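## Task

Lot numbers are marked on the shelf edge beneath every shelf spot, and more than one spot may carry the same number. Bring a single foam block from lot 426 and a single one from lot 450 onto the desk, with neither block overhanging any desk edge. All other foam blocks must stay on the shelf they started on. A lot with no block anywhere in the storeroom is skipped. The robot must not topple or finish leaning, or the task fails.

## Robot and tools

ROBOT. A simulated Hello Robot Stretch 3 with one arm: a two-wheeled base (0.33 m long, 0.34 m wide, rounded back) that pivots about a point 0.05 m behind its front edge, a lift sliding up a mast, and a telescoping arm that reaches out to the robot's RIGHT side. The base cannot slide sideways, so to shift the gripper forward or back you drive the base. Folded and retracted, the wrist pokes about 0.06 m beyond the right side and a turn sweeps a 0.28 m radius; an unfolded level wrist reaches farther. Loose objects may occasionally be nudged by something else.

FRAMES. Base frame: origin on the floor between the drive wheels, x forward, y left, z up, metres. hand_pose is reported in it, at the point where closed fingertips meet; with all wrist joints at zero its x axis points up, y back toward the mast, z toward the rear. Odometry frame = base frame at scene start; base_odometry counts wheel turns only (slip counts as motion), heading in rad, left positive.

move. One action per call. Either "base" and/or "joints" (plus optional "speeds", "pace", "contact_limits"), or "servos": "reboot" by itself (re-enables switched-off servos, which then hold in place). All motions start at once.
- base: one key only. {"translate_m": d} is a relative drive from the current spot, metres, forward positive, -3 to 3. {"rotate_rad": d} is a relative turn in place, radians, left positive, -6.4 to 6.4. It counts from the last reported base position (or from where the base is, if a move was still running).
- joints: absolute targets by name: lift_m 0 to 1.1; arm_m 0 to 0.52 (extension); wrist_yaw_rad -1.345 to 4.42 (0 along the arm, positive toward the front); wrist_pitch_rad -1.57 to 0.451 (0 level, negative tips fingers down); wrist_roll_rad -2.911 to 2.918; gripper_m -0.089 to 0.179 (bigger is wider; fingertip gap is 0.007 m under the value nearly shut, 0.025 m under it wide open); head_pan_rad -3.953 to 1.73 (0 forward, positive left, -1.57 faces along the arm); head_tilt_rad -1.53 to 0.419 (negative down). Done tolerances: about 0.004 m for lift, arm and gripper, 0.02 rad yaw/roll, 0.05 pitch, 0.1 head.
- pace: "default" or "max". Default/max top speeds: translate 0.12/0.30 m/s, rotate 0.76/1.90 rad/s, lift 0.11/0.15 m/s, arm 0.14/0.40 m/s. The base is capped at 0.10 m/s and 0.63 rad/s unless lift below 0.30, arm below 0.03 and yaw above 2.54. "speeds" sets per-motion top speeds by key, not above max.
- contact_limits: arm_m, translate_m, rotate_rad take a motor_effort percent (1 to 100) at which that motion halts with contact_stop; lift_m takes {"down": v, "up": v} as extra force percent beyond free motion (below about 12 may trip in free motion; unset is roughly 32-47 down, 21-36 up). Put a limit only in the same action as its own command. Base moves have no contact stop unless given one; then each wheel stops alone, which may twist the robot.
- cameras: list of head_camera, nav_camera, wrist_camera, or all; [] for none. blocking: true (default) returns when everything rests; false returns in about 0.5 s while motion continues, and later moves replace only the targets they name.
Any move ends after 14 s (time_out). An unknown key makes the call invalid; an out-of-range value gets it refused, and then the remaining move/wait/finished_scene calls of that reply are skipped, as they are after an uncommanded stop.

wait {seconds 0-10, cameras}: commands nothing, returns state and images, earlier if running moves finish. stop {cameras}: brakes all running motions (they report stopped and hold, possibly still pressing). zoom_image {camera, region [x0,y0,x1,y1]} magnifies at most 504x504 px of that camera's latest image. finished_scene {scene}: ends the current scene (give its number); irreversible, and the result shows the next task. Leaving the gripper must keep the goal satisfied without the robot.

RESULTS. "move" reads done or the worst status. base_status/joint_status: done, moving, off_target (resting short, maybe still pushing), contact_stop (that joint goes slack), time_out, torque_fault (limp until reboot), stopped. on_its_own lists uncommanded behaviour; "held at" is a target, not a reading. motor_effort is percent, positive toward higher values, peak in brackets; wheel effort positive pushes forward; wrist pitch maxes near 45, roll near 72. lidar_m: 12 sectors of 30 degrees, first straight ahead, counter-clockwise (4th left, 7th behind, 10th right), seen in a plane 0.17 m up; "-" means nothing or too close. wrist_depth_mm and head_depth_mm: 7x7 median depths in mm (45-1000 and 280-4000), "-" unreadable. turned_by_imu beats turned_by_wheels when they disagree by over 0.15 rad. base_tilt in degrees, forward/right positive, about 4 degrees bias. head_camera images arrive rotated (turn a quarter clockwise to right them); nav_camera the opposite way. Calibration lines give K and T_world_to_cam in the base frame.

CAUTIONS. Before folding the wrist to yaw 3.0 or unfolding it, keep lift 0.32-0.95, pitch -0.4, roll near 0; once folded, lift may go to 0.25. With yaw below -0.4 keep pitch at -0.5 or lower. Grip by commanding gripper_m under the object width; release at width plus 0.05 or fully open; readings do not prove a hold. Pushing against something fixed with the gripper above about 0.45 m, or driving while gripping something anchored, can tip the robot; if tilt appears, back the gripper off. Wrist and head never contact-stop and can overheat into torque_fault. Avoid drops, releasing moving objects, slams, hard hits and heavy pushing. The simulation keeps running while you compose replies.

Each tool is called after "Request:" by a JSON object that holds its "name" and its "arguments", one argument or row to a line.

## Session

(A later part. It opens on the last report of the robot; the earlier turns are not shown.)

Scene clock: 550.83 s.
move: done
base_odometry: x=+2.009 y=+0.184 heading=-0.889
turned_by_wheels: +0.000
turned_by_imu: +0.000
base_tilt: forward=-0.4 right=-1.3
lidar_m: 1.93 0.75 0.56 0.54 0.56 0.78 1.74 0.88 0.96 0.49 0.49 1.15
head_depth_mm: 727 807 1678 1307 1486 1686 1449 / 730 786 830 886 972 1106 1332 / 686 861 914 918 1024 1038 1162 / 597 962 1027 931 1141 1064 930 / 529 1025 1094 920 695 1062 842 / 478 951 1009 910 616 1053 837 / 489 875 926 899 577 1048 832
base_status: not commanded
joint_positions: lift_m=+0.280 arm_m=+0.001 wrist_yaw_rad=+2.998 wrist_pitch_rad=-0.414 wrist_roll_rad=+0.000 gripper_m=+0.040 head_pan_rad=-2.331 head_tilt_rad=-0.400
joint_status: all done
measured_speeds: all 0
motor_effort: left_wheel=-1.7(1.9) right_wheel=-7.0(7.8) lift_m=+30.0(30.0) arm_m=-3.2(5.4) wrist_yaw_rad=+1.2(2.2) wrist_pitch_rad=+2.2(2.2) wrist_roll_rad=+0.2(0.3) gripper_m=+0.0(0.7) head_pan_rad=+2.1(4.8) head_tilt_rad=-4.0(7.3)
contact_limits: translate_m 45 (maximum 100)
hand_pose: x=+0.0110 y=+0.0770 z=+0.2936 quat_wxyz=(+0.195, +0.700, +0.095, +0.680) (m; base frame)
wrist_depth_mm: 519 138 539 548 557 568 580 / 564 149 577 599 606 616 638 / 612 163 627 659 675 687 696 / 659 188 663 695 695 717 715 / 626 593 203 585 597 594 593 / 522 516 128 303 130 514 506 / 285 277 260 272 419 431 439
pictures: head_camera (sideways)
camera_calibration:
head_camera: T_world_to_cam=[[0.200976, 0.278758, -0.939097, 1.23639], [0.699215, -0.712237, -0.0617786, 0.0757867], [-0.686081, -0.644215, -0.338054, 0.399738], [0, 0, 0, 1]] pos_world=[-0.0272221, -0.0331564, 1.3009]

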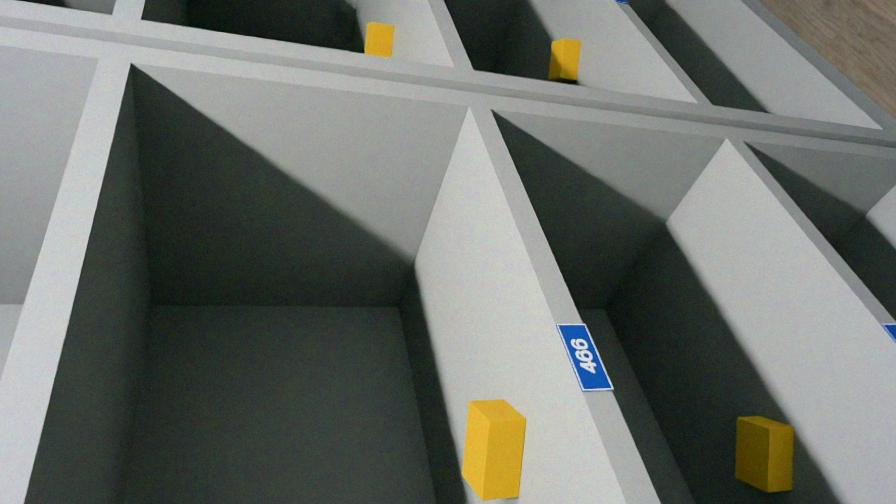

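Request:
{"name": "move", "arguments": {
  "joints": {"head_pan_rad": -0.82, "head_tilt_rad": -0.4},
  "cameras": ["head_camera"]
}}

Request:
{"name": "zoom_image", "arguments": {
  "camera": "head_camera",
  "region": [735, 310, 805, 370]
}}

Request:
{"name": "zoom_image", "arguments": {
  "camera": "head_camera",
  "region": [640, 205, 760, 325]
}}

Scene clock: 558.83 s.
move: done
base_odometry: x=+2.009 y=+0.184 heading=-0.889
turned_by_wheels: +0.000
turned_by_imu: +0.000
base_tilt: forward=-0.3 right=-1.2
lidar_m: 1.94 0.75 0.56 0.54 0.56 0.78 1.74 0.87 0.96 0.49 0.49 1.15
head_depth_mm: 440 895 937 946 604 538 574 / 500 971 1029 955 632 1081 853 / 583 1063 1138 946 707 1074 848 / 696 1179 1266 850 1313 1029 896 / 1057 1168 1263 918 1377 1058 1302 / 988 1076 1144 1081 1297 1190 1331 / 928 990 1058 1136 1235 1600 1385
base_status: not commanded
joint_positions: lift_m=+0.280 arm_m=+0.001 wrist_yaw_rad=+2.998 wrist_pitch_rad=-0.414 wrist_roll_rad=+0.000 gripper_m=+0.040 head_pan_rad=-0.783 head_tilt_rad=-0.400
joint_status: all done
measured_speeds: all 0
motor_effort: left_wheel=-1.6(2.0) right_wheel=-7.0(7.8) lift_m=+29.1(29.6) arm_m=-1.1(2.3) wrist_yaw_rad=+1.5(2.5) wrist_pitch_rad=+2.1(2.3) wrist_roll_rad=+0.1(0.3) gripper_m=-0.1(0.8) head_pan_rad=-2.7(5.1) head_tilt_rad=-2.6(6.0)
contact_limits: translate_m 45 (maximum 100)
hand_pose: x=+0.0110 y=+0.0770 z=+0.2936 quat_wxyz=(+0.195, +0.700, +0.095, +0.680) (m; base frame)
wrist_depth_mm: 520 138 532 546 557 575 578 / 562 148 576 595 606 620 638 / 607 163 624 651 667 682 697 / 662 188 662 696 701 702 714 / 621 592 203 595 603 595 591 / 525 528 128 306 130 509 504 / 286 275 261 272 422 429 442
pictures: head_camera (sideways)
camera_calibration:
head_camera: T_world_to_cam=[[-0.274058, 0.207339, -0.939097, 1.23928], [0.728141, 0.682637, -0.0617786, 0.0756102], [0.628254, -0.700726, -0.338054, 0.391721], [0, 0, 0, 1]] pos_world=[0.0384808, -0.0340764, 1.3009]

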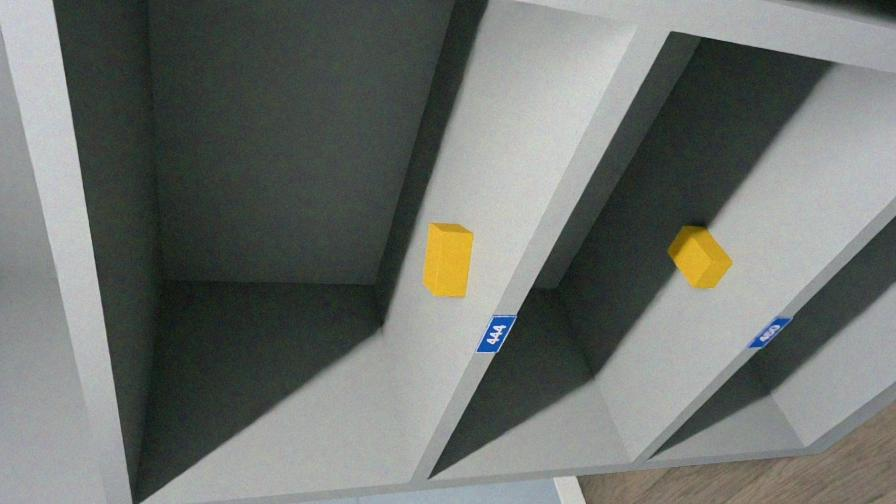

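Scaled by 7.200 from the camera's 896x504 image, which has a finer 1280x720 frame.

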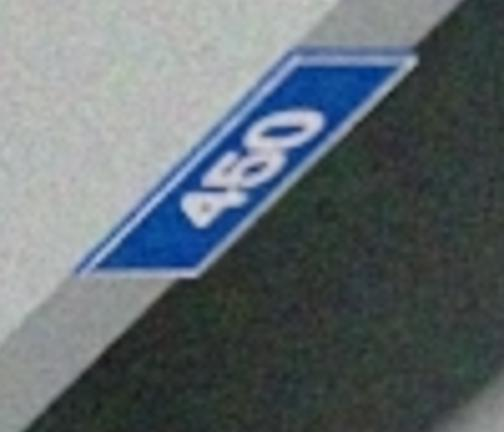

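Scaled by 4.200 from the camera's 896x504 image, which has a finer 1280x720 frame.

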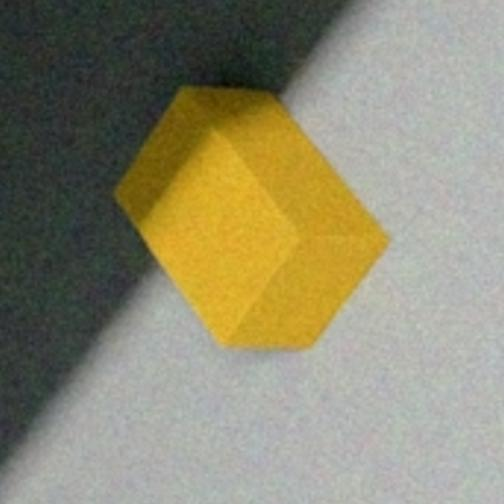

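Request:
{"name": "move", "arguments": {
  "base": {"translate_m": 0.595},
  "joints": {"head_pan_rad": -1.57, "head_tilt_rad": -0.6},
  "pace": "max",
  "cameras": ["head_camera"]
}}

Request:
{"name": "move", "arguments": {
  "joints": {"lift_m": 0.58},
  "pace": "max",
  "cameras": []
}}

Request:
{"name": "move", "arguments": {
  "joints": {"wrist_yaw_rad": 0.0, "wrist_pitch_rad": -0.3, "gripper_m": 0.179},
  "speeds": {"wrist_yaw_rad": 2.0},
  "cameras": []
}}

Request:
{"name": "move", "arguments": {
  "joints": {"arm_m": 0.16, "lift_m": 0.55},
  "speeds": {"arm_m": 0.2},
  "cameras": ["wrist_camera"]
}}

Scene clock: 600.23 s.
move: done
base_odometry: x=+2.383 y=-0.278 heading=-0.889
turned_by_wheels: +0.000
turned_by_imu: +0.000
base_tilt: forward=-0.3 right=-1.1
lidar_m: 1.52 0.73 0.54 0.53 0.55 0.76 2.25 0.68 0.62 0.94 0.66 1.56
head_depth_mm: 763 838 889 604 1026 894 972 / 763 842 891 598 1115 887 1132 / 766 843 895 593 1105 882 1122 / 766 843 885 586 1096 873 1115 / 768 846 873 581 1088 869 1113 / 769 847 859 575 1080 867 1131 / 772 845 849 597 1077 863 1125
base_status: done
joint_positions: lift_m=+0.280 arm_m=+0.001 wrist_yaw_rad=+2.998 wrist_pitch_rad=-0.414 wrist_roll_rad=+0.000 gripper_m=+0.040 head_pan_rad=-1.571 head_tilt_rad=-0.603
joint_status: all done
measured_speeds: all 0
motor_effort: left_wheel=+1.9(11.5) right_wheel=+5.6(16.9) lift_m=+27.6(29.1) arm_m=+4.7(4.7) wrist_yaw_rad=+0.4(3.1) wrist_pitch_rad=+2.2(2.2) wrist_roll_rad=+0.1(0.3) gripper_m=+0.2(0.9) head_pan_rad=+3.5(4.5) head_tilt_rad=+3.0(6.8)
hand_pose: x=+0.0110 y=+0.0770 z=+0.2936 quat_wxyz=(+0.195, +0.700, +0.095, +0.680) (m; base frame)
wrist_depth_mm: 504 138 522 530 549 556 561 / 552 149 560 577 595 609 620 / 593 163 615 641 656 670 695 / 646 188 652 679 686 695 712 / 610 590 203 581 592 595 586 / 519 518 128 303 130 508 504 / 286 276 261 273 421 428 441
pictures: head_camera (sideways)
camera_calibration:
head_camera: T_world_to_cam=[[-0.0463556, 0.523022, -0.851058, 1.12304], [0.997486, -0.0214777, -0.0675305, 0.0814384], [-0.0535987, -0.852049, -0.520711, 0.633566], [0, 0, 0, 1]] pos_world=[0.00478379, -0.0457962, 1.29118]

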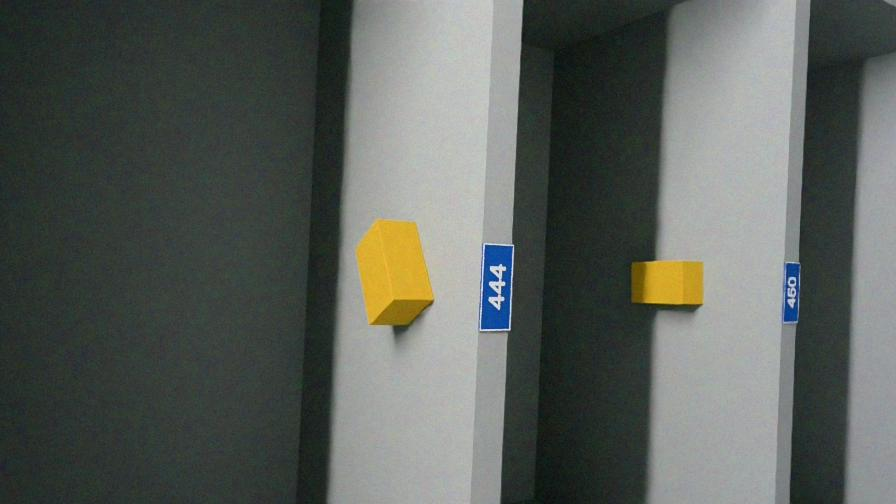

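Scene clock: 603.03 s.
move: done
base_odometry: x=+2.383 y=-0.278 heading=-0.889
turned_by_wheels: +0.000
turned_by_imu: +0.000
base_tilt: forward=-0.2 right=-1.1
lidar_m: 1.51 0.73 0.54 0.53 0.55 0.76 2.26 0.67 0.62 0.94 0.66 1.56
head_depth_mm: 763 836 889 608 1018 895 976 / 764 839 890 602 1115 888 1134 / 764 840 892 596 1112 884 1127 / 767 842 893 591 1105 873 1122 / 768 845 884 584 1094 874 1117 / 770 846 869 578 1086 869 1114 / 770 845 856 575 1080 865 1131
base_status: not commanded
joint_positions: lift_m=+0.580 arm_m=+0.001 wrist_yaw_rad=+2.998 wrist_pitch_rad=-0.414 wrist_roll_rad=+0.000 gripper_m=+0.040 head_pan_rad=-1.570 head_tilt_rad=-0.600
joint_status: all done
measured_speeds: all 0
motor_effort: left_wheel=+1.9(2.5) right_wheel=+5.4(6.1) lift_m=+26.7(32.0) arm_m=+5.8(6.8) wrist_yaw_rad=+0.7(3.1) wrist_pitch_rad=+2.2(2.3) wrist_roll_rad=+0.1(0.3) gripper_m=+0.1(0.8) head_pan_rad=+3.6(4.3) head_tilt_rad=+3.5(4.6)
hand_pose: x=+0.0110 y=+0.0770 z=+0.5935 quat_wxyz=(+0.195, +0.700, +0.096, +0.680) (m; base frame)
wrist_depth_mm: 504 138 520 535 547 553 565 / 554 148 563 579 595 606 620 / 592 163 616 636 660 670 685 / 662 187 663 702 731 747 779 / 731 735 203 770 781 837 881 / 799 829 128 861 130 888 860 / 772 776 264 749 727 750 770
pictures: none
No camera images: "cameras" was empty.

Scene clock: 605.50 s.
move: done
base_odometry: x=+2.383 y=-0.278 heading=-0.889
turned_by_wheels: +0.000
turned_by_imu: +0.000
base_tilt: forward=-0.2 right=-1.1
lidar_m: 1.51 0.73 0.54 0.53 0.55 0.76 2.25 0.68 0.62 0.94 0.67 1.56
head_depth_mm: 762 837 888 608 1022 894 974 / 765 838 891 603 1113 890 1132 / 765 840 892 596 1113 884 1100 / 767 845 893 590 1100 871 1120 / 768 844 882 585 1096 875 1089 / 769 845 871 579 1086 868 1104 / 770 848 857 574 1076 863 1133
base_status: not commanded
joint_positions: lift_m=+0.580 arm_m=+0.001 wrist_yaw_rad=+0.003 wrist_pitch_rad=-0.322 wrist_roll_rad=+0.000 gripper_m=+0.179 head_pan_rad=-1.570 head_tilt_rad=-0.600
joint_status: all done
measured_speeds: all 0
motor_effort: left_wheel=+1.4(2.4) right_wheel=+5.6(6.2) lift_m=+24.0(26.7) arm_m=+8.1(8.2) wrist_yaw_rad=-3.1(6.5) wrist_pitch_rad=+3.6(6.5) wrist_roll_rad=-0.1(0.3) gripper_m=+0.8(83.1) head_pan_rad=+2.8(4.0) head_tilt_rad=+3.8(4.2)
hand_pose: x=-0.0208 y=-0.3810 z=+0.6147 quat_wxyz=(+0.698, +0.115, -0.697, -0.113) (m; base frame)
wrist_depth_mm: 566 660 650 647 635 629 528 / 571 696 684 681 675 647 533 / 526 535 524 461 526 518 482 / 396 395 392 388 385 384 383 / 327 317 317 308 305 304 303 / 116 142 896 859 836 805 121 / 118 723 741 740 748 721 110
pictures: none
No camera images: "cameras" was empty.

Scene clock: 607.93 s.
move: done
base_odometry: x=+2.383 y=-0.278 heading=-0.889
turned_by_wheels: +0.000
turned_by_imu: +0.000
base_tilt: forward=-0.4 right=-1.3
lidar_m: 1.51 0.73 0.54 0.53 0.55 0.76 2.25 0.67 0.62 0.94 0.66 1.56
head_depth_mm: 762 836 889 609 1018 894 978 / 762 838 890 603 1117 890 1111 / 765 838 891 596 1109 884 512 / 765 842 891 589 1101 871 586 / 768 845 882 584 1094 871 1115 / 770 847 870 580 1085 868 1110 / 770 850 855 574 1078 864 1131
base_status: not commanded
joint_positions: lift_m=+0.550 arm_m=+0.160 wrist_yaw_rad=+0.003 wrist_pitch_rad=-0.321 wrist_roll_rad=+0.000 gripper_m=+0.179 head_pan_rad=-1.570 head_tilt_rad=-0.600
joint_status: all done
measured_speeds: all 0
motor_effort: left_wheel=+1.9(2.5) right_wheel=+4.9(6.2) lift_m=+26.2(28.8) arm_m=+12.4(14.9) wrist_yaw_rad=-2.9(4.2) wrist_pitch_rad=+3.5(3.7) wrist_roll_rad=+0.1(0.3) gripper_m=+0.8(1.0) head_pan_rad=+3.7(3.9) head_tilt_rad=+3.5(4.5)
hand_pose: x=-0.0208 y=-0.5405 z=+0.5849 quat_wxyz=(+0.698, +0.114, -0.697, -0.112) (m; base frame)
wrist_depth_mm: 518 509 503 495 483 477 469 / 542 553 539 523 525 511 498 / 452 448 449 442 436 437 432 / 332 331 312 262 324 323 319 / 264 251 249 239 258 257 254 / 118 142 215 214 213 206 121 / 118 179 184 183 182 181 110
pictures: wrist_camera
camera_calibration:
wrist_camera: T_world_to_cam=[[-0.998884, -0.0419644, -0.0216766, -0.0241764], [-0.00220192, 0.499812, -0.866131, 0.809221], [0.0471809, -0.865117, -0.499346, -0.00835197], [0, 0, 0, 1]] pos_world=[-0.0219735, -0.412698, 0.696197]

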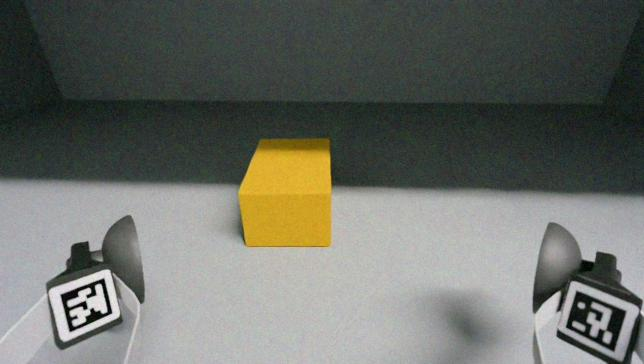

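Request:
{"name": "move", "arguments": {
  "joints": {"head_pan_rad": -1.5, "head_tilt_rad": -0.6},
  "cameras": ["head_camera"]
}}

Request:
{"name": "zoom_image", "arguments": {
  "camera": "head_camera",
  "region": [755, 270, 825, 340]
}}

Scene clock: 619.43 s.
move: done
base_odometry: x=+2.383 y=-0.278 heading=-0.889
turned_by_wheels: +0.000
turned_by_imu: +0.000
base_tilt: forward=-0.4 right=-1.3
lidar_m: 1.51 0.73 0.54 0.53 0.55 0.76 2.25 0.67 0.63 0.94 0.66 1.56
head_depth_mm: 750 820 871 608 1085 895 1020 / 755 828 879 602 1077 891 778 / 762 838 888 595 1106 883 509 / 769 845 895 589 1105 856 597 / 776 855 884 585 1095 872 1135 / 784 865 869 606 1087 870 1134 / 791 871 858 602 1042 864 1127
base_status: not commanded
joint_positions: lift_m=+0.550 arm_m=+0.160 wrist_yaw_rad=+0.003 wrist_pitch_rad=-0.321 wrist_roll_rad=+0.000 gripper_m=+0.179 head_pan_rad=-1.498 head_tilt_rad=-0.600
joint_status: all done
measured_speeds: all 0
motor_effort: left_wheel=+2.2(2.3) right_wheel=+4.9(5.8) lift_m=+29.1(30.0) arm_m=+8.5(9.5) wrist_yaw_rad=-2.9(3.9) wrist_pitch_rad=+3.4(3.6) wrist_roll_rad=+0.1(0.3) gripper_m=+0.9(0.9) head_pan_rad=+3.4(4.0) head_tilt_rad=+3.4(4.5)
hand_pose: x=-0.0208 y=-0.5405 z=+0.5849 quat_wxyz=(+0.698, +0.114, -0.697, -0.112) (m; base frame)
wrist_depth_mm: 514 513 504 493 484 479 462 / 542 546 542 532 522 512 498 / 451 451 446 442 441 434 427 / 331 329 312 262 326 322 320 / 263 251 249 240 257 257 255 / 119 142 215 214 214 205 121 / 118 179 183 183 182 181 111
pictures: head_camera (sideways)
camera_calibration:
head_camera: T_world_to_cam=[[-0.084155, 0.515232, -0.852909, 1.12568], [0.996414, 0.051087, -0.0674533, 0.0813448], [0.00881846, -0.855527, -0.517684, 0.629246], [0, 0, 0, 1]] pos_world=[0.00812995, -0.0458079, 1.29134]

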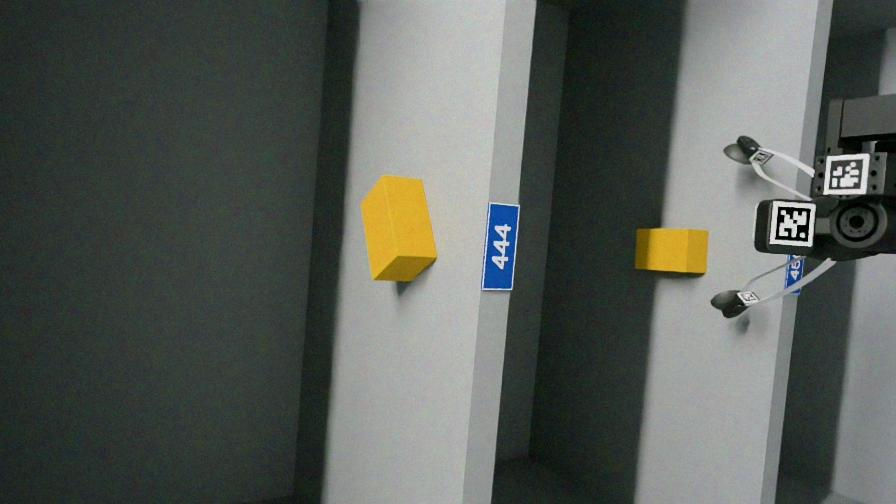

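Scaled by 7.200 from the camera's 896x504 image, which has a finer 1280x720 frame.

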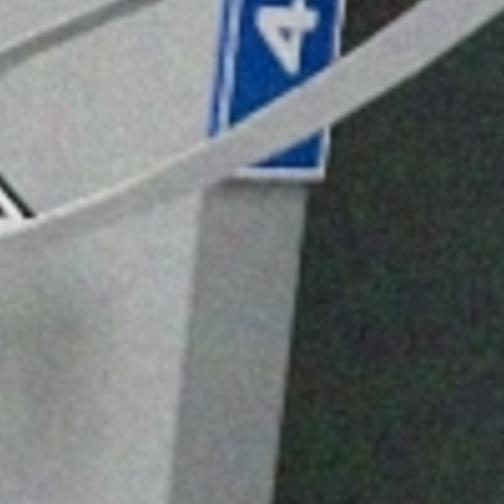

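Request:
{"name": "move", "arguments": {
  "joints": {"arm_m": 0.0, "lift_m": 0.62, "head_pan_rad": -1.57, "head_tilt_rad": -0.6},
  "speeds": {"arm_m": 0.25},
  "cameras": ["head_camera", "wrist_camera"]
}}

Request:
{"name": "zoom_image", "arguments": {
  "camera": "head_camera",
  "region": [755, 255, 830, 330]
}}

Scene clock: 670.67 s.
move: done
base_odometry: x=+2.383 y=-0.278 heading=-0.889
turned_by_wheels: +0.000
turned_by_imu: +0.000
base_tilt: forward=-0.4 right=-1.2
lidar_m: 1.51 0.73 0.54 0.53 0.55 0.76 2.25 0.67 0.62 0.94 0.66 1.56
head_depth_mm: 763 838 889 608 1024 894 972 / 762 840 889 603 1115 889 1135 / 764 842 892 596 1113 884 1099 / 767 842 894 591 1101 871 1121 / 766 843 881 584 1099 872 1088 / 769 846 868 579 1085 871 1108 / 771 847 858 573 1081 865 1130
base_status: not commanded
joint_positions: lift_m=+0.620 arm_m=+0.001 wrist_yaw_rad=+0.003 wrist_pitch_rad=-0.321 wrist_roll_rad=+0.000 gripper_m=+0.179 head_pan_rad=-1.570 head_tilt_rad=-0.600
joint_status: all done
measured_speeds: all 0
motor_effort: left_wheel=+2.1(2.6) right_wheel=+5.0(6.2) lift_m=+28.7(33.5) arm_m=-12.2(13.7) wrist_yaw_rad=-3.0(4.9) wrist_pitch_rad=+3.4(3.6) wrist_roll_rad=-0.2(0.3) gripper_m=+0.1(1.2) head_pan_rad=-3.0(5.1) head_tilt_rad=+3.3(4.9)
hand_pose: x=-0.0209 y=-0.3811 z=+0.6550 quat_wxyz=(+0.699, +0.114, -0.697, -0.112) (m; base frame)
wrist_depth_mm: 575 658 654 639 630 625 527 / 576 699 692 687 677 665 529 / 553 653 651 641 632 635 524 / 483 479 476 425 470 465 464 / 379 376 378 374 373 371 367 / 118 142 337 329 328 317 121 / 118 741 808 795 791 771 110
pictures: head_camera (sideways), wrist_camera
camera_calibration:
head_camera: T_world_to_cam=[[-0.0467347, 0.519964, -0.852909, 1.12546], [0.997502, -0.0209892, -0.0674533, 0.0813381], [-0.0529751, -0.853931, -0.517684, 0.629623], [0, 0, 0, 1]] pos_world=[0.00481725, -0.0458349, 1.29134]
wrist_camera: T_world_to_cam=[[-0.998885, -0.0419427, -0.0216506, -0.0159855], [-0.0021822, 0.499236, -0.866464, 0.790338], [0.0471506, -0.865451, -0.498771, 0.164038], [0, 0, 0, 1]] pos_world=[-0.0219774, -0.253269, 0.766271]

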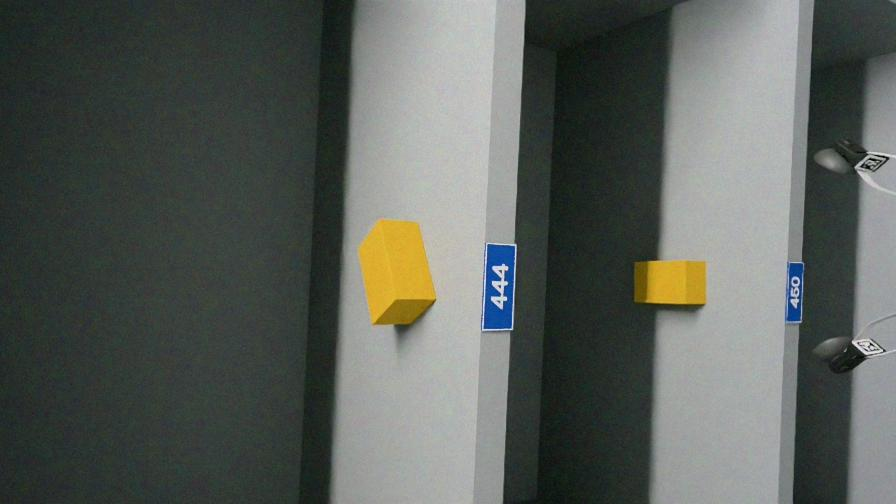

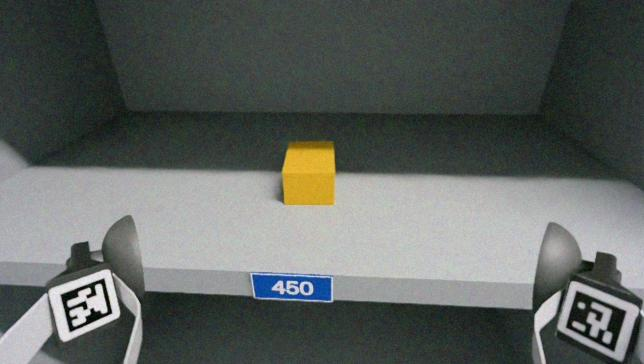

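Scaled by 6.720 from the camera's 896x504 image, which has a finer 1280x720 frame.

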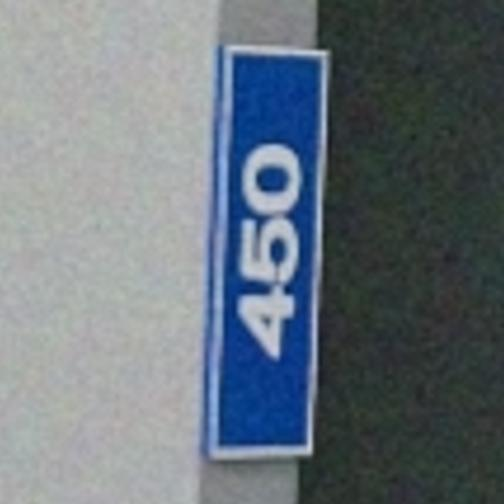

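Request:
{"name": "move", "arguments": {
  "base": {"translate_m": 0.037},
  "joints": {"lift_m": 0.53, "arm_m": 0.13},
  "cameras": []
}}

Request:
{"name": "move", "arguments": {
  "joints": {"arm_m": 0.25},
  "contact_limits": {"arm_m": 40},
  "cameras": ["wrist_camera"]
}}

Scene clock: 692.90 s.
move: done
base_odometry: x=+2.407 y=-0.307 heading=-0.890
turned_by_wheels: +0.000
turned_by_imu: +0.000
base_tilt: forward=-0.3 right=-1.3
lidar_m: 1.48 0.73 0.54 0.53 0.55 0.76 2.25 0.69 0.65 0.94 0.64 1.52
head_depth_mm: 764 838 890 608 1059 895 1064 / 764 840 892 602 1120 891 1134 / 766 843 889 595 1108 883 792 / 768 842 893 590 1104 857 584 / 768 843 882 584 1094 874 1113 / 768 847 869 578 1083 867 1113 / 771 847 855 574 1079 864 1132
base_status: done
joint_positions: lift_m=+0.530 arm_m=+0.130 wrist_yaw_rad=+0.003 wrist_pitch_rad=-0.321 wrist_roll_rad=+0.000 gripper_m=+0.179 head_pan_rad=-1.570 head_tilt_rad=-0.600
joint_status: all done
measured_speeds: all 0
motor_effort: left_wheel=+1.8(8.2) right_wheel=+10.8(11.7) lift_m=+23.6(27.4) arm_m=+12.1(14.7) wrist_yaw_rad=-2.1(4.6) wrist_pitch_rad=+3.4(3.5) wrist_roll_rad=+0.1(0.3) gripper_m=+0.8(1.3) head_pan_rad=-2.6(3.8) head_tilt_rad=+2.8(3.5)
hand_pose: x=-0.0209 y=-0.5105 z=+0.5650 quat_wxyz=(+0.699, +0.114, -0.697, -0.112) (m; base frame)
wrist_depth_mm: 525 543 531 526 517 503 495 / 510 565 555 546 538 523 520 / 398 396 392 283 383 381 378 / 294 289 289 256 284 282 281 / 230 229 228 227 226 224 223 / 119 141 190 188 187 187 119 / 118 172 171 166 164 161 110
pictures: none
No camera images: "cameras" was empty.

Scene clock: 695.03 s.
move: done
base_odometry: x=+2.407 y=-0.307 heading=-0.890
turned_by_wheels: +0.000
turned_by_imu: +0.000
base_tilt: forward=-0.4 right=-1.1
lidar_m: 1.48 0.73 0.54 0.53 0.55 0.76 2.25 0.69 0.65 0.94 0.64 1.52
head_depth_mm: 763 838 891 607 1055 893 1068 / 766 842 894 602 1118 891 1111 / 765 840 893 596 1109 861 573 / 767 842 895 590 1101 785 611 / 768 847 886 583 1094 857 1113 / 769 844 868 578 1087 869 1112 / 773 850 859 575 1077 866 1133
base_status: not commanded
joint_positions: lift_m=+0.530 arm_m=+0.250 wrist_yaw_rad=+0.003 wrist_pitch_rad=-0.321 wrist_roll_rad=+0.000 gripper_m=+0.179 head_pan_rad=-1.570 head_tilt_rad=-0.600
joint_status: all done
measured_speeds: all 0
motor_effort: left_wheel=+1.9(2.3) right_wheel=+11.2(11.7) lift_m=+24.7(25.0) arm_m=+13.1(14.7) wrist_yaw_rad=-2.4(4.3) wrist_pitch_rad=+3.4(3.6) wrist_roll_rad=+0.1(0.3) gripper_m=+0.3(1.1) head_pan_rad=-3.2(3.3) head_tilt_rad=+2.3(3.0)
contact_limits: arm_m 40 (drawing in: default 31, maximum 55; extending or still: default 39, maximum 69)
hand_pose: x=-0.0209 y=-0.6305 z=+0.5650 quat_wxyz=(+0.699, +0.114, -0.697, -0.112) (m; base frame)
wrist_depth_mm: 434 423 416 407 402 394 389 / 460 455 447 437 430 418 416 / 399 395 391 388 381 380 377 / 291 291 287 194 272 281 279 / 230 228 227 154 208 225 224 / 119 142 188 137 141 185 119 / 119 157 161 151 155 159 110
pictures: wrist_camera
camera_calibration:
wrist_camera: T_world_to_cam=[[-0.998891, -0.0418166, -0.0216504, -0.028346], [-0.00211926, 0.499233, -0.866465, 0.836878], [0.0470412, -0.865458, -0.498768, -0.0967223], [0, 0, 0, 1]] pos_world=[-0.021991, -0.502692, 0.67627]

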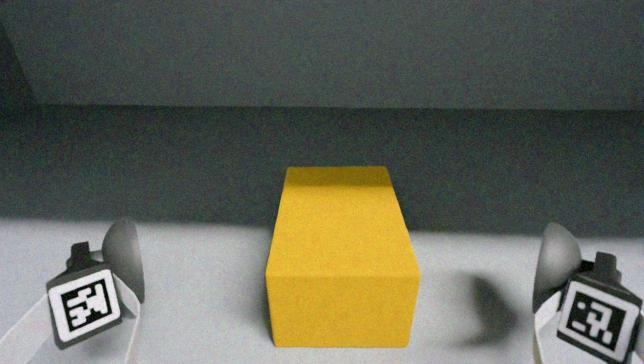

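Request:
{"name": "move", "arguments": {
  "joints": {"gripper_m": 0.06},
  "cameras": []
}}

Request:
{"name": "move", "arguments": {
  "joints": {"gripper_m": 0.02},
  "cameras": []
}}

Request:
{"name": "move", "arguments": {
  "joints": {"lift_m": 0.595},
  "speeds": {"lift_m": 0.06},
  "cameras": ["wrist_camera"]
}}

Scene clock: 704.30 s.
move: done
base_odometry: x=+2.407 y=-0.307 heading=-0.890
turned_by_wheels: +0.000
turned_by_imu: +0.000
base_tilt: forward=-0.4 right=-1.2
lidar_m: 1.47 0.73 0.54 0.52 0.55 0.76 2.25 0.69 0.65 0.94 0.64 1.52
head_depth_mm: 764 839 890 610 1058 896 1070 / 765 840 893 602 1117 893 1109 / 768 842 892 595 1108 885 572 / 766 844 893 589 1107 844 611 / 770 845 883 584 1096 870 1115 / 769 847 869 579 1087 868 1114 / 771 847 854 574 1075 862 1128
base_status: not commanded
joint_positions: lift_m=+0.530 arm_m=+0.250 wrist_yaw_rad=+0.003 wrist_pitch_rad=-0.321 wrist_roll_rad=+0.000 gripper_m=+0.060 head_pan_rad=-1.570 head_tilt_rad=-0.600
joint_status: all done
measured_speeds: all 0
motor_effort: left_wheel=+1.8(2.0) right_wheel=+10.2(11.7) lift_m=+27.3(27.3) arm_m=+9.7(11.6) wrist_yaw_rad=-3.1(4.0) wrist_pitch_rad=+3.4(3.5) wrist_roll_rad=+0.2(0.3) gripper_m=-2.1(82.3) head_pan_rad=-2.6(2.9) head_tilt_rad=+1.6(3.0)
contact_limits: arm_m 40 (drawing in: default 31, maximum 55; extending or still: default 39, maximum 69)
hand_pose: x=-0.0209 y=-0.6305 z=+0.5650 quat_wxyz=(+0.699, +0.114, -0.697, -0.112) (m; base frame)
wrist_depth_mm: 430 423 416 406 401 397 390 / 460 456 448 439 432 423 417 / 398 391 390 386 382 383 375 / 292 288 287 194 283 283 280 / 230 230 159 154 153 224 224 / 190 189 130 137 131 186 185 / 162 112 156 151 151 150 158
pictures: none
No camera images: "cameras" was empty.

Scene clock: 705.23 s.
move: done
base_odometry: x=+2.407 y=-0.307 heading=-0.890
turned_by_wheels: +0.000
turned_by_imu: +0.000
base_tilt: forward=-0.3 right=-1.2
lidar_m: 1.48 0.73 0.54 0.53 0.55 0.76 2.25 0.69 0.65 0.94 0.64 1.52
head_depth_mm: 765 840 889 608 1058 896 1067 / 763 839 889 601 1117 889 1107 / 766 841 894 596 1112 883 572 / 766 843 893 589 1108 850 611 / 769 842 882 585 1096 875 1116 / 769 846 870 578 1085 870 1113 / 772 848 856 573 1078 865 1130
base_status: not commanded
joint_positions: lift_m=+0.530 arm_m=+0.250 wrist_yaw_rad=+0.003 wrist_pitch_rad=-0.321 wrist_roll_rad=+0.000 gripper_m=+0.021 head_pan_rad=-1.570 head_tilt_rad=-0.600
joint_status: all done
measured_speeds: all 0
motor_effort: left_wheel=+2.2(2.4) right_wheel=+11.5(11.5) lift_m=+26.6(27.6) arm_m=+9.9(10.6) wrist_yaw_rad=-2.6(3.8) wrist_pitch_rad=+3.4(3.5) wrist_roll_rad=+0.1(0.3) gripper_m=-14.3(85.7) head_pan_rad=-1.8(2.7) head_tilt_rad=+2.2(2.6)
contact_limits: arm_m 40 (drawing in: default 31, maximum 55; extending or still: default 39, maximum 69)
hand_pose: x=-0.0209 y=-0.6305 z=+0.5650 quat_wxyz=(+0.699, +0.114, -0.697, -0.112) (m; base frame)
wrist_depth_mm: 432 423 417 409 401 397 390 / 460 458 447 439 428 424 415 / 400 391 390 385 383 380 376 / 290 289 289 193 284 283 279 / 230 229 210 155 154 223 223 / 189 190 129 137 132 185 185 / 162 153 153 151 151 154 158
pictures: none
No camera images: "cameras" was empty.

Scene clock: 706.90 s.
move: done
base_odometry: x=+2.407 y=-0.307 heading=-0.890
turned_by_wheels: +0.000
turned_by_imu: +0.000
base_tilt: forward=-0.4 right=-1.3
lidar_m: 1.47 0.73 0.54 0.53 0.55 0.76 2.25 0.69 0.65 0.94 0.64 1.52
head_depth_mm: 763 840 890 608 1058 895 1069 / 766 841 892 603 1118 891 781 / 766 843 893 596 1109 564 551 / 767 846 893 589 1105 651 1098 / 767 846 882 583 1094 875 1113 / 772 845 871 579 1087 869 1111 / 773 847 858 574 1073 864 1132
base_status: not commanded
joint_positions: lift_m=+0.595 arm_m=+0.250 wrist_yaw_rad=+0.003 wrist_pitch_rad=-0.321 wrist_roll_rad=+0.000 gripper_m=+0.021 head_pan_rad=-1.570 head_tilt_rad=-0.600
joint_status: all done
measured_speeds: all 0
motor_effort: left_wheel=+1.7(2.0) right_wheel=+11.1(11.6) lift_m=+29.0(32.7) arm_m=+9.5(10.4) wrist_yaw_rad=-2.8(4.2) wrist_pitch_rad=+3.3(3.5) wrist_roll_rad=+0.2(0.3) gripper_m=-14.4(15.0) head_pan_rad=-2.0(3.0) head_tilt_rad=+2.2(2.8)
contact_limits: arm_m 40 (drawing in: default 31, maximum 55; extending or still: default 39, maximum 69)
hand_pose: x=-0.0209 y=-0.6305 z=+0.6300 quat_wxyz=(+0.699, +0.114, -0.697, -0.112) (m; base frame)
wrist_depth_mm: 433 426 416 407 404 396 388 / 459 456 446 441 430 422 417 / 494 496 483 475 469 461 450 / 426 421 425 194 413 410 411 / 338 333 158 155 155 328 325 / 276 277 129 137 132 271 270 / 237 107 221 152 220 220 232
pictures: wrist_camera
camera_calibration:
wrist_camera: T_world_to_cam=[[-0.998894, -0.041733, -0.0216503, -0.0269058], [-0.00207752, 0.499233, -0.866465, 0.893199], [0.0469687, -0.865462, -0.498768, -0.0643058], [0, 0, 0, 1]] pos_world=[-0.0220001, -0.502692, 0.74127]

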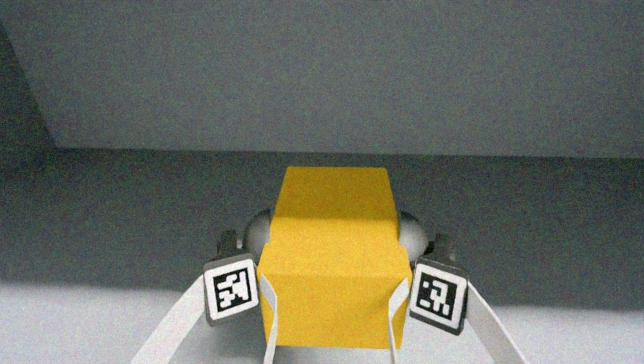

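Request:
{"name": "move", "arguments": {
  "joints": {"arm_m": 0.0, "head_pan_rad": 0.0, "head_tilt_rad": -0.5},
  "speeds": {"arm_m": 0.2},
  "cameras": []
}}

Request:
{"name": "move", "arguments": {
  "joints": {"wrist_yaw_rad": 2.6, "wrist_pitch_rad": -0.4},
  "speeds": {"wrist_yaw_rad": 1.5},
  "cameras": []
}}

Request:
{"name": "move", "arguments": {
  "joints": {"lift_m": 0.28},
  "pace": "max",
  "cameras": ["nav_camera", "wrist_camera"]
}}

Request:
{"name": "move", "arguments": {
  "base": {"translate_m": 0.85},
  "pace": "max",
  "cameras": []
}}

Request:
{"name": "move", "arguments": {
  "base": {"rotate_rad": -1.595},
  "speeds": {"rotate_rad": 1.4},
  "cameras": ["nav_camera"]
}}

Scene clock: 735.20 s.
move: done
base_odometry: x=+2.407 y=-0.307 heading=-0.890
turned_by_wheels: +0.000
turned_by_imu: +0.000
base_tilt: forward=-0.3 right=-1.3
lidar_m: 1.47 0.73 0.54 0.52 0.55 0.76 2.25 0.69 0.65 0.94 0.64 1.52
head_depth_mm: 1224 1325 1438 1578 1753 1670 1347 / 1226 1321 1441 1582 1758 1657 1335 / 1225 1326 1445 1582 1767 1637 1338 / 1225 1334 1447 1588 1758 1634 1325 / 1225 1334 1450 1596 1772 1625 1323 / 1235 1334 1445 1595 1779 1608 1311 / 1232 1318 1416 1532 1588 1507 1308
base_status: not commanded
joint_positions: lift_m=+0.595 arm_m=+0.001 wrist_yaw_rad=+0.003 wrist_pitch_rad=-0.321 wrist_roll_rad=+0.000 gripper_m=+0.021 head_pan_rad=+0.003 head_tilt_rad=-0.499
joint_status: all done
measured_speeds: all 0
motor_effort: left_wheel=+1.3(2.2) right_wheel=+11.2(11.7) lift_m=+24.5(29.9) arm_m=-11.8(13.8) wrist_yaw_rad=-2.3(4.6) wrist_pitch_rad=+3.4(3.5) wrist_roll_rad=-0.2(0.3) gripper_m=-14.4(15.1) head_pan_rad=-3.1(5.8) head_tilt_rad=+1.7(6.1)
hand_pose: x=-0.0209 y=-0.3811 z=+0.6300 quat_wxyz=(+0.699, +0.114, -0.697, -0.112) (m; base frame)
wrist_depth_mm: 529 654 657 650 626 630 594 / 526 702 701 694 672 673 579 / 507 579 574 571 570 554 525 / 427 426 427 194 418 415 411 / 339 335 156 154 154 331 329 / 509 657 129 137 132 309 307 / 515 627 724 151 153 722 567
pictures: none
No camera images: "cameras" was empty.

Scene clock: 737.73 s.
move: done
base_odometry: x=+2.407 y=-0.307 heading=-0.890
turned_by_wheels: +0.000
turned_by_imu: +0.000
base_tilt: forward=-0.4 right=-1.3
lidar_m: 1.47 0.73 0.54 0.53 0.55 0.76 2.25 0.69 0.65 0.94 0.64 1.52
head_depth_mm: 1225 1321 1443 1584 1761 1665 1345 / 1228 1328 1445 1586 1761 1648 1341 / 1229 1326 1440 1586 1755 1640 1334 / 1223 1326 1442 1595 1768 1634 1323 / 1227 1331 1451 1593 1774 1625 1327 / 1225 1329 1454 1594 1767 1610 1307 / 1231 1317 1421 1545 1588 1513 1305
base_status: not commanded
joint_positions: lift_m=+0.595 arm_m=+0.001 wrist_yaw_rad=+2.597 wrist_pitch_rad=-0.413 wrist_roll_rad=+0.000 gripper_m=+0.021 head_pan_rad=+0.000 head_tilt_rad=-0.499
joint_status: all done
measured_speeds: all 0
motor_effort: left_wheel=+1.7(2.0) right_wheel=+10.9(11.6) lift_m=+25.7(26.2) arm_m=-11.8(12.9) wrist_yaw_rad=+1.4(4.9) wrist_pitch_rad=+1.9(4.3) wrist_roll_rad=-0.2(0.3) gripper_m=-14.6(15.0) head_pan_rad=-2.6(3.8) head_tilt_rad=-0.1(2.5)
hand_pose: x=+0.0953 y=+0.0469 z=+0.6087 quat_wxyz=(+0.326, +0.705, -0.046, +0.628) (m; base frame)
wrist_depth_mm: 450 490 549 616 703 833 990 / 474 521 583 670 781 934 - / 508 553 643 723 864 - - / 540 611 676 195 992 - - / 585 661 156 154 155 - - / 626 688 128 137 132 903 888 / 206 107 753 151 153 773 777
pictures: none
No camera images: "cameras" was empty.

Scene clock: 740.63 s.
move: done
base_odometry: x=+2.407 y=-0.307 heading=-0.890
turned_by_wheels: +0.000
turned_by_imu: +0.000
base_tilt: forward=-0.2 right=-1.4
lidar_m: 1.47 0.73 0.54 0.52 0.55 0.76 2.25 0.69 0.65 0.94 0.64 1.52
head_depth_mm: 1220 1321 1443 1583 1768 1663 1349 / 1223 1324 1440 1584 1769 1661 1335 / 1223 1324 1444 1592 1765 1641 1332 / 1227 1327 1443 1589 1769 1635 1326 / 1227 1327 1450 1591 1768 1625 1326 / 1232 1334 1454 1586 1775 1614 1319 / 1234 1318 1421 1542 1591 1506 1310
base_status: not commanded
joint_positions: lift_m=+0.280 arm_m=+0.001 wrist_yaw_rad=+2.597 wrist_pitch_rad=-0.415 wrist_roll_rad=+0.000 gripper_m=+0.021 head_pan_rad=+0.000 head_tilt_rad=-0.499
joint_status: all done
measured_speeds: all 0
motor_effort: left_wheel=+1.3(2.1) right_wheel=+10.4(11.3) lift_m=+26.4(27.2) arm_m=-11.3(12.3) wrist_yaw_rad=+2.2(3.5) wrist_pitch_rad=+2.4(2.5) wrist_roll_rad=+0.1(0.3) gripper_m=-14.7(15.0) head_pan_rad=-3.3(3.6) head_tilt_rad=-2.1(3.2)
hand_pose: x=+0.0951 y=+0.0466 z=+0.2933 quat_wxyz=(+0.327, +0.705, -0.045, +0.627) (m; base frame)
wrist_depth_mm: 445 491 548 616 701 829 - / 474 523 588 663 771 944 - / 509 564 635 730 827 903 912 / 535 592 666 194 714 716 713 / 567 606 157 154 155 594 592 / 507 522 129 137 132 504 504 / 206 98 268 151 153 427 440
pictures: nav_camera (sideways), wrist_camera
camera_calibration:
nav_camera: T_world_to_cam=[[0.455036, 0.0170287, 0.89031, -1.11828], [0.0167401, -0.999804, 0.0105671, 0.0363181], [0.890316, 0.0100954, -0.455232, 0.540266], [0, 0, 0, 1]] pos_world=[0.0272406, 0.0498995, 1.24117]
wrist_camera: T_world_to_cam=[[0.873638, -0.485921, -0.0252449, -0.0464097], [-0.299188, -0.495547, -0.815426, 0.323243], [0.383722, 0.71994, -0.57831, 0.265676], [0, 0, 0, 1]] pos_world=[0.0353098, -0.0536404, 0.416053]

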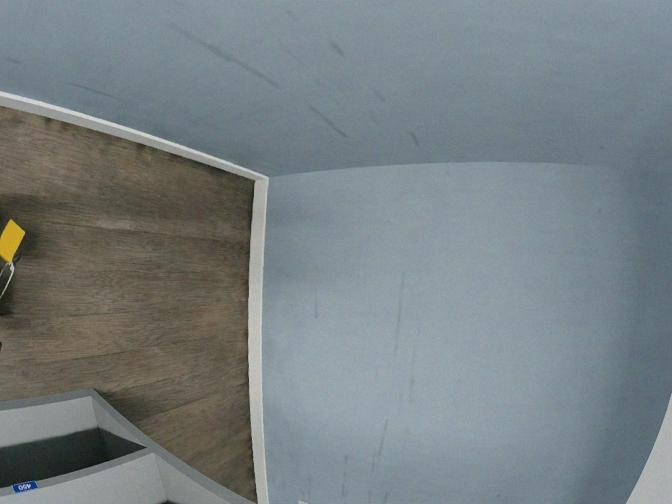

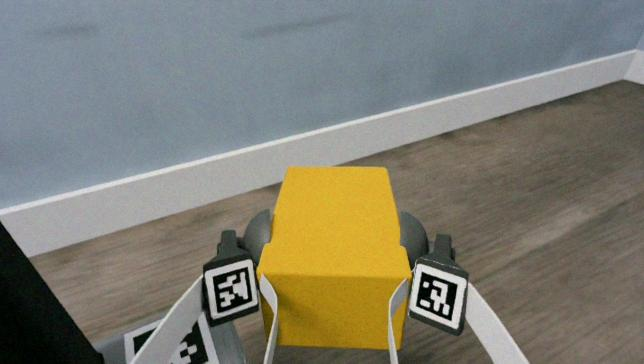

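Scene clock: 744.80 s.
move: done
base_odometry: x=+2.942 y=-0.967 heading=-0.890
turned_by_wheels: +0.000
turned_by_imu: +0.000
base_tilt: forward=-0.3 right=-1.2
lidar_m: 0.63 0.66 0.52 0.51 0.53 0.73 2.17 1.33 0.65 2.27 0.87 0.65
head_depth_mm: 492 533 581 638 707 796 903 / 494 535 582 639 710 798 910 / 495 536 582 641 712 795 910 / 494 535 584 643 712 800 913 / 495 536 583 642 713 803 914 / 496 536 585 644 716 805 917 / 497 538 587 645 716 805 919
base_status: done
joint_positions: lift_m=+0.280 arm_m=+0.001 wrist_yaw_rad=+2.597 wrist_pitch_rad=-0.415 wrist_roll_rad=+0.000 gripper_m=+0.021 head_pan_rad=+0.000 head_tilt_rad=-0.500
joint_status: not commanded
measured_speeds: all 0
motor_effort: left_wheel=+4.7(9.7) right_wheel=+4.0(17.2) lift_m=+24.6(29.7) arm_m=-10.3(12.0) wrist_yaw_rad=+1.9(3.7) wrist_pitch_rad=+2.4(2.5) wrist_roll_rad=+0.1(0.3) gripper_m=-14.8(15.1) head_pan_rad=-3.4(3.8) head_tilt_rad=-3.7(5.5)
hand_pose: x=+0.0951 y=+0.0467 z=+0.2933 quat_wxyz=(+0.327, +0.705, -0.045, +0.628) (m; base frame)
wrist_depth_mm: 432 474 523 595 684 634 508 / 462 502 567 645 758 661 527 / 495 545 608 699 806 691 549 / 526 581 639 194 724 678 553 / 551 591 156 154 154 591 557 / 506 520 128 137 132 504 501 / 205 98 266 151 153 427 436
pictures: none
No camera images: "cameras" was empty.

Scene clock: 747.97 s.
move: done
base_odometry: x=+2.942 y=-0.967 heading=-2.484
turned_by_wheels: -1.595
turned_by_imu: -1.569
base_tilt: forward=-0.3 right=-1.3
lidar_m: 2.32 0.88 0.65 0.63 0.65 0.52 0.51 0.53 0.73 2.09 1.34 0.64
head_depth_mm: 2781 3027 3205 2976 1070 1053 1032 / 2762 3012 3190 3055 2162 1642 1309 / 2802 3004 3292 3111 2135 1644 1333 / 2786 3045 3301 3028 2125 1641 1327 / 2788 2998 3314 3049 2112 1621 1323 / 2633 2724 2848 2658 2092 1609 1310 / 1791 1824 1866 1909 1927 1606 1305
base_status: done
joint_positions: lift_m=+0.280 arm_m=+0.001 wrist_yaw_rad=+2.597 wrist_pitch_rad=-0.415 wrist_roll_rad=+0.000 gripper_m=+0.021 head_pan_rad=+0.000 head_tilt_rad=-0.500
joint_status: not commanded
measured_speeds: all 0
motor_effort: left_wheel=+8.0(12.3) right_wheel=-9.9(12.9) lift_m=+26.1(26.5) arm_m=-12.7(12.9) wrist_yaw_rad=+2.1(3.0) wrist_pitch_rad=+2.4(2.5) wrist_roll_rad=-0.1(0.3) gripper_m=-14.7(14.9) head_pan_rad=-2.6(3.6) head_tilt_rad=-3.4(4.6)
hand_pose: x=+0.0951 y=+0.0467 z=+0.2933 quat_wxyz=(+0.327, +0.705, -0.045, +0.628) (m; base frame)
wrist_depth_mm: 528 579 647 738 848 999 - / 563 620 700 796 921 - - / 596 664 742 831 919 910 895 / 620 689 739 194 722 716 720 / 613 609 156 154 155 590 585 / 505 522 129 137 132 502 504 / 205 98 266 152 153 430 434
pictures: nav_camera (sideways)
camera_calibration:
nav_camera: T_world_to_cam=[[0.456366, 0.0170247, 0.889629, -1.1174], [0.016747, -0.999804, 0.0105421, 0.0363507], [0.889635, 0.0100876, -0.456561, 0.542], [0, 0, 0, 1]] pos_world=[0.0271503, 0.0498994, 1.24114]

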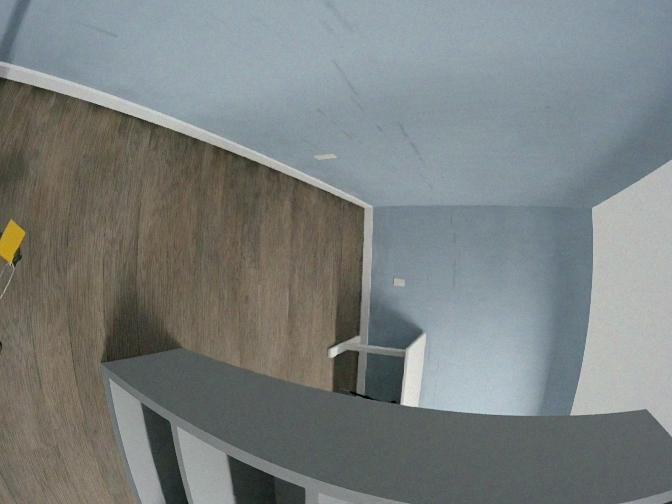

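Request:
{"name": "move", "arguments": {
  "base": {"translate_m": 1.9},
  "pace": "max",
  "cameras": []
}}

Request:
{"name": "move", "arguments": {
  "base": {"rotate_rad": 1.595},
  "joints": {"head_pan_rad": -1.57, "head_tilt_rad": -0.6},
  "speeds": {"rotate_rad": 1.4},
  "cameras": ["nav_camera"]
}}

Request:
{"name": "move", "arguments": {
  "base": {"translate_m": -1.25},
  "pace": "max",
  "cameras": ["nav_camera", "head_camera"]
}}

Scene clock: 785.07 s.
move: done
base_odometry: x=+1.438 y=-2.128 heading=-2.484
turned_by_wheels: +0.000
turned_by_imu: +0.001
base_tilt: forward=-0.3 right=-1.2
lidar_m: 1.37 0.84 0.62 0.60 0.63 0.87 2.40 1.03 1.34 3.69 1.91 1.20
head_depth_mm: 1132 1227 1339 1458 1626 1667 1347 / 1131 1225 1336 1466 1628 1649 1340 / 1130 1227 1336 1462 1632 1645 1332 / 1133 1221 1337 1471 1634 1622 1322 / 1132 1222 1336 1466 1631 1624 1318 / 1130 1224 1340 1470 1633 1610 1314 / 1133 1228 1338 1472 1633 1608 1305
base_status: done
joint_positions: lift_m=+0.280 arm_m=+0.001 wrist_yaw_rad=+2.598 wrist_pitch_rad=-0.415 wrist_roll_rad=+0.000 gripper_m=+0.021 head_pan_rad=+0.000 head_tilt_rad=-0.500
joint_status: not commanded
measured_speeds: all 0
motor_effort: left_wheel=+1.6(12.8) right_wheel=+5.3(13.8) lift_m=+28.5(30.0) arm_m=-11.0(12.6) wrist_yaw_rad=+0.3(3.5) wrist_pitch_rad=+2.2(2.5) wrist_roll_rad=+0.0(0.3) gripper_m=-14.3(15.1) head_pan_rad=-2.7(3.6) head_tilt_rad=-0.7(3.3)
hand_pose: x=+0.0951 y=+0.0467 z=+0.2933 quat_wxyz=(+0.327, +0.705, -0.045, +0.628) (m; base frame)
wrist_depth_mm: 509 559 624 702 812 941 - / 542 595 673 760 893 - - / 577 637 716 818 907 901 903 / 602 674 730 195 728 716 709 / 616 614 156 154 154 593 589 / 503 522 129 137 132 505 502 / 205 98 267 151 153 429 437
pictures: none
No camera images: "cameras" was empty.

Scene clock: 788.23 s.
move: done
base_odometry: x=+1.438 y=-2.128 heading=-0.890
turned_by_wheels: +1.595
turned_by_imu: +1.568
base_tilt: forward=-0.2 right=-1.0
lidar_m: 0.60 0.63 0.88 2.40 1.19 1.36 3.70 1.54 1.20 1.37 0.83 0.62
head_depth_mm: 1128 1241 1372 1537 1731 1523 1265 / 1133 1241 1380 1562 1741 1513 1257 / 1132 1242 1384 1551 1743 1505 1255 / 1132 1245 1385 1565 1739 1506 1252 / 1134 1247 1389 1563 1741 1488 1241 / 1134 1253 1390 1563 1722 1481 1235 / 1139 1249 1399 1569 1695 1471 1229
base_status: done
joint_positions: lift_m=+0.280 arm_m=+0.001 wrist_yaw_rad=+2.598 wrist_pitch_rad=-0.415 wrist_roll_rad=+0.000 gripper_m=+0.021 head_pan_rad=-1.572 head_tilt_rad=-0.600
joint_status: all done
measured_speeds: all 0
motor_effort: left_wheel=-9.0(12.6) right_wheel=+8.5(12.7) lift_m=+28.5(29.1) arm_m=-11.8(13.0) wrist_yaw_rad=+1.9(3.1) wrist_pitch_rad=+2.3(2.6) wrist_roll_rad=+0.1(0.4) gripper_m=-14.3(14.9) head_pan_rad=+3.4(5.7) head_tilt_rad=-4.9(7.9)
hand_pose: x=+0.0951 y=+0.0467 z=+0.2933 quat_wxyz=(+0.327, +0.705, -0.045, +0.628) (m; base frame)
wrist_depth_mm: - - - - 797 601 479 / - - - - 847 640 499 / 947 948 939 915 821 661 515 / 750 740 741 194 714 657 534 / 617 603 156 154 154 597 549 / 501 521 129 137 132 507 504 / 205 98 267 151 153 431 441
pictures: nav_camera (sideways)
camera_calibration:
nav_camera: T_world_to_cam=[[0.016384, -0.542711, 0.83976, -1.04967], [-0.999824, -0.0165388, 0.00881836, 0.0447971], [0.00910283, -0.839757, -0.542887, 0.659693], [0, 0, 0, 1]] pos_world=[0.0559821, -0.0149482, 1.23922]

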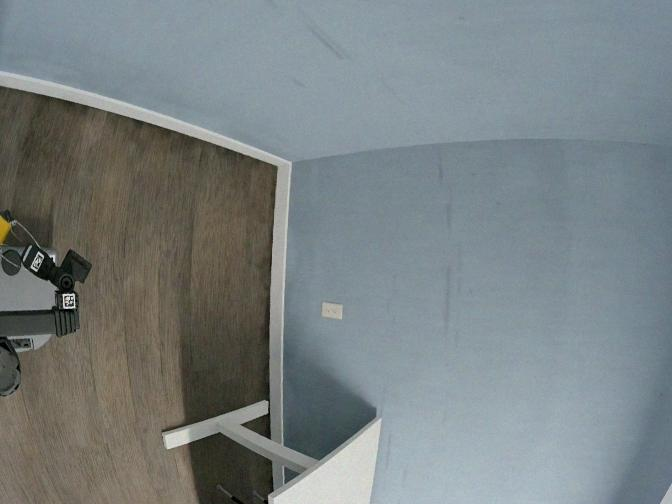

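Scene clock: 793.77 s.
move: done
base_odometry: x=+0.651 y=-1.157 heading=-0.889
turned_by_wheels: +0.000
turned_by_imu: -0.001
base_tilt: forward=-0.4 right=-1.1
lidar_m: 1.85 1.93 0.99 0.96 1.00 1.40 2.45 1.18 0.72 0.86 0.98 1.90
head_depth_mm: 1098 1204 1344 1149 850 1399 1271 / 1103 1210 1348 1137 845 1387 1233 / 1107 1216 1349 1124 837 1390 1250 / 1106 1220 1357 1119 830 1376 1246 / 1111 1216 1359 1104 824 1444 1239 / 1115 1221 1350 1094 820 1436 1231 / 1117 1226 1346 1080 813 1353 1228
base_status: done
joint_positions: lift_m=+0.280 arm_m=+0.001 wrist_yaw_rad=+2.598 wrist_pitch_rad=-0.415 wrist_roll_rad=+0.000 gripper_m=+0.021 head_pan_rad=-1.570 head_tilt_rad=-0.600
joint_status: not commanded
measured_speeds: all 0
motor_effort: left_wheel=-2.1(16.7) right_wheel=-7.2(11.6) lift_m=+27.2(28.6) arm_m=-10.9(13.0) wrist_yaw_rad=+1.4(3.2) wrist_pitch_rad=+2.5(2.5) wrist_roll_rad=+0.0(0.3) gripper_m=-14.1(15.2) head_pan_rad=+3.3(4.0) head_tilt_rad=-4.9(5.7)
hand_pose: x=+0.0951 y=+0.0467 z=+0.2933 quat_wxyz=(+0.327, +0.705, -0.045, +0.628) (m; base frame)
wrist_depth_mm: 795 868 963 - - - - / 843 939 - - - - - / 880 945 963 933 927 913 905 / 756 742 746 194 721 707 719 / 615 617 157 154 154 594 590 / 503 520 129 137 132 509 504 / 205 98 267 151 153 428 441
pictures: head_camera (sideways), nav_camera (sideways)
camera_calibration:
head_camera: T_world_to_cam=[[-0.0467386, 0.520125, -0.852811, 1.12533], [0.997502, -0.0209691, -0.0674575, 0.0813435], [-0.052969, -0.853833, -0.517845, 0.629833], [0, 0, 0, 1]] pos_world=[0.00481758, -0.0458329, 1.29133]
nav_camera: T_world_to_cam=[[0.0175172, -0.542676, 0.839759, -1.04968], [-0.999788, -0.0186265, 0.00881836, 0.0447969], [0.0108563, -0.839736, -0.542887, 0.659682], [0, 0, 0, 1]] pos_world=[0.0560132, -0.014844, 1.23922]

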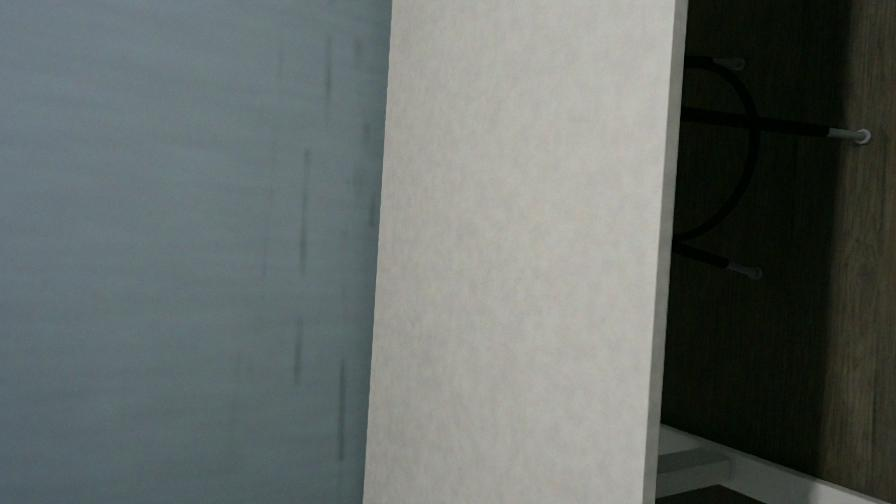

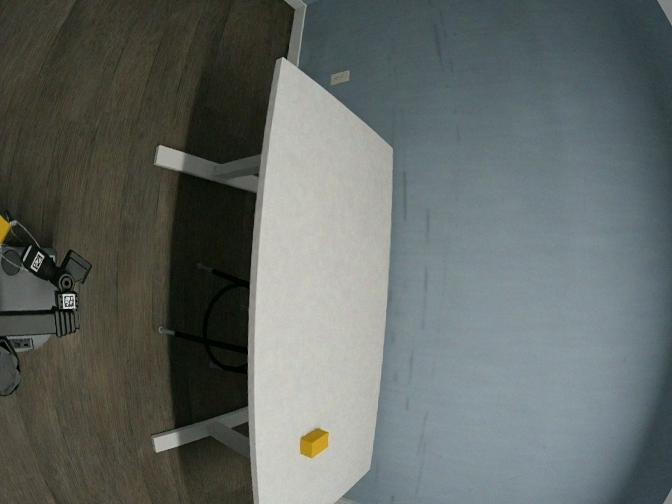

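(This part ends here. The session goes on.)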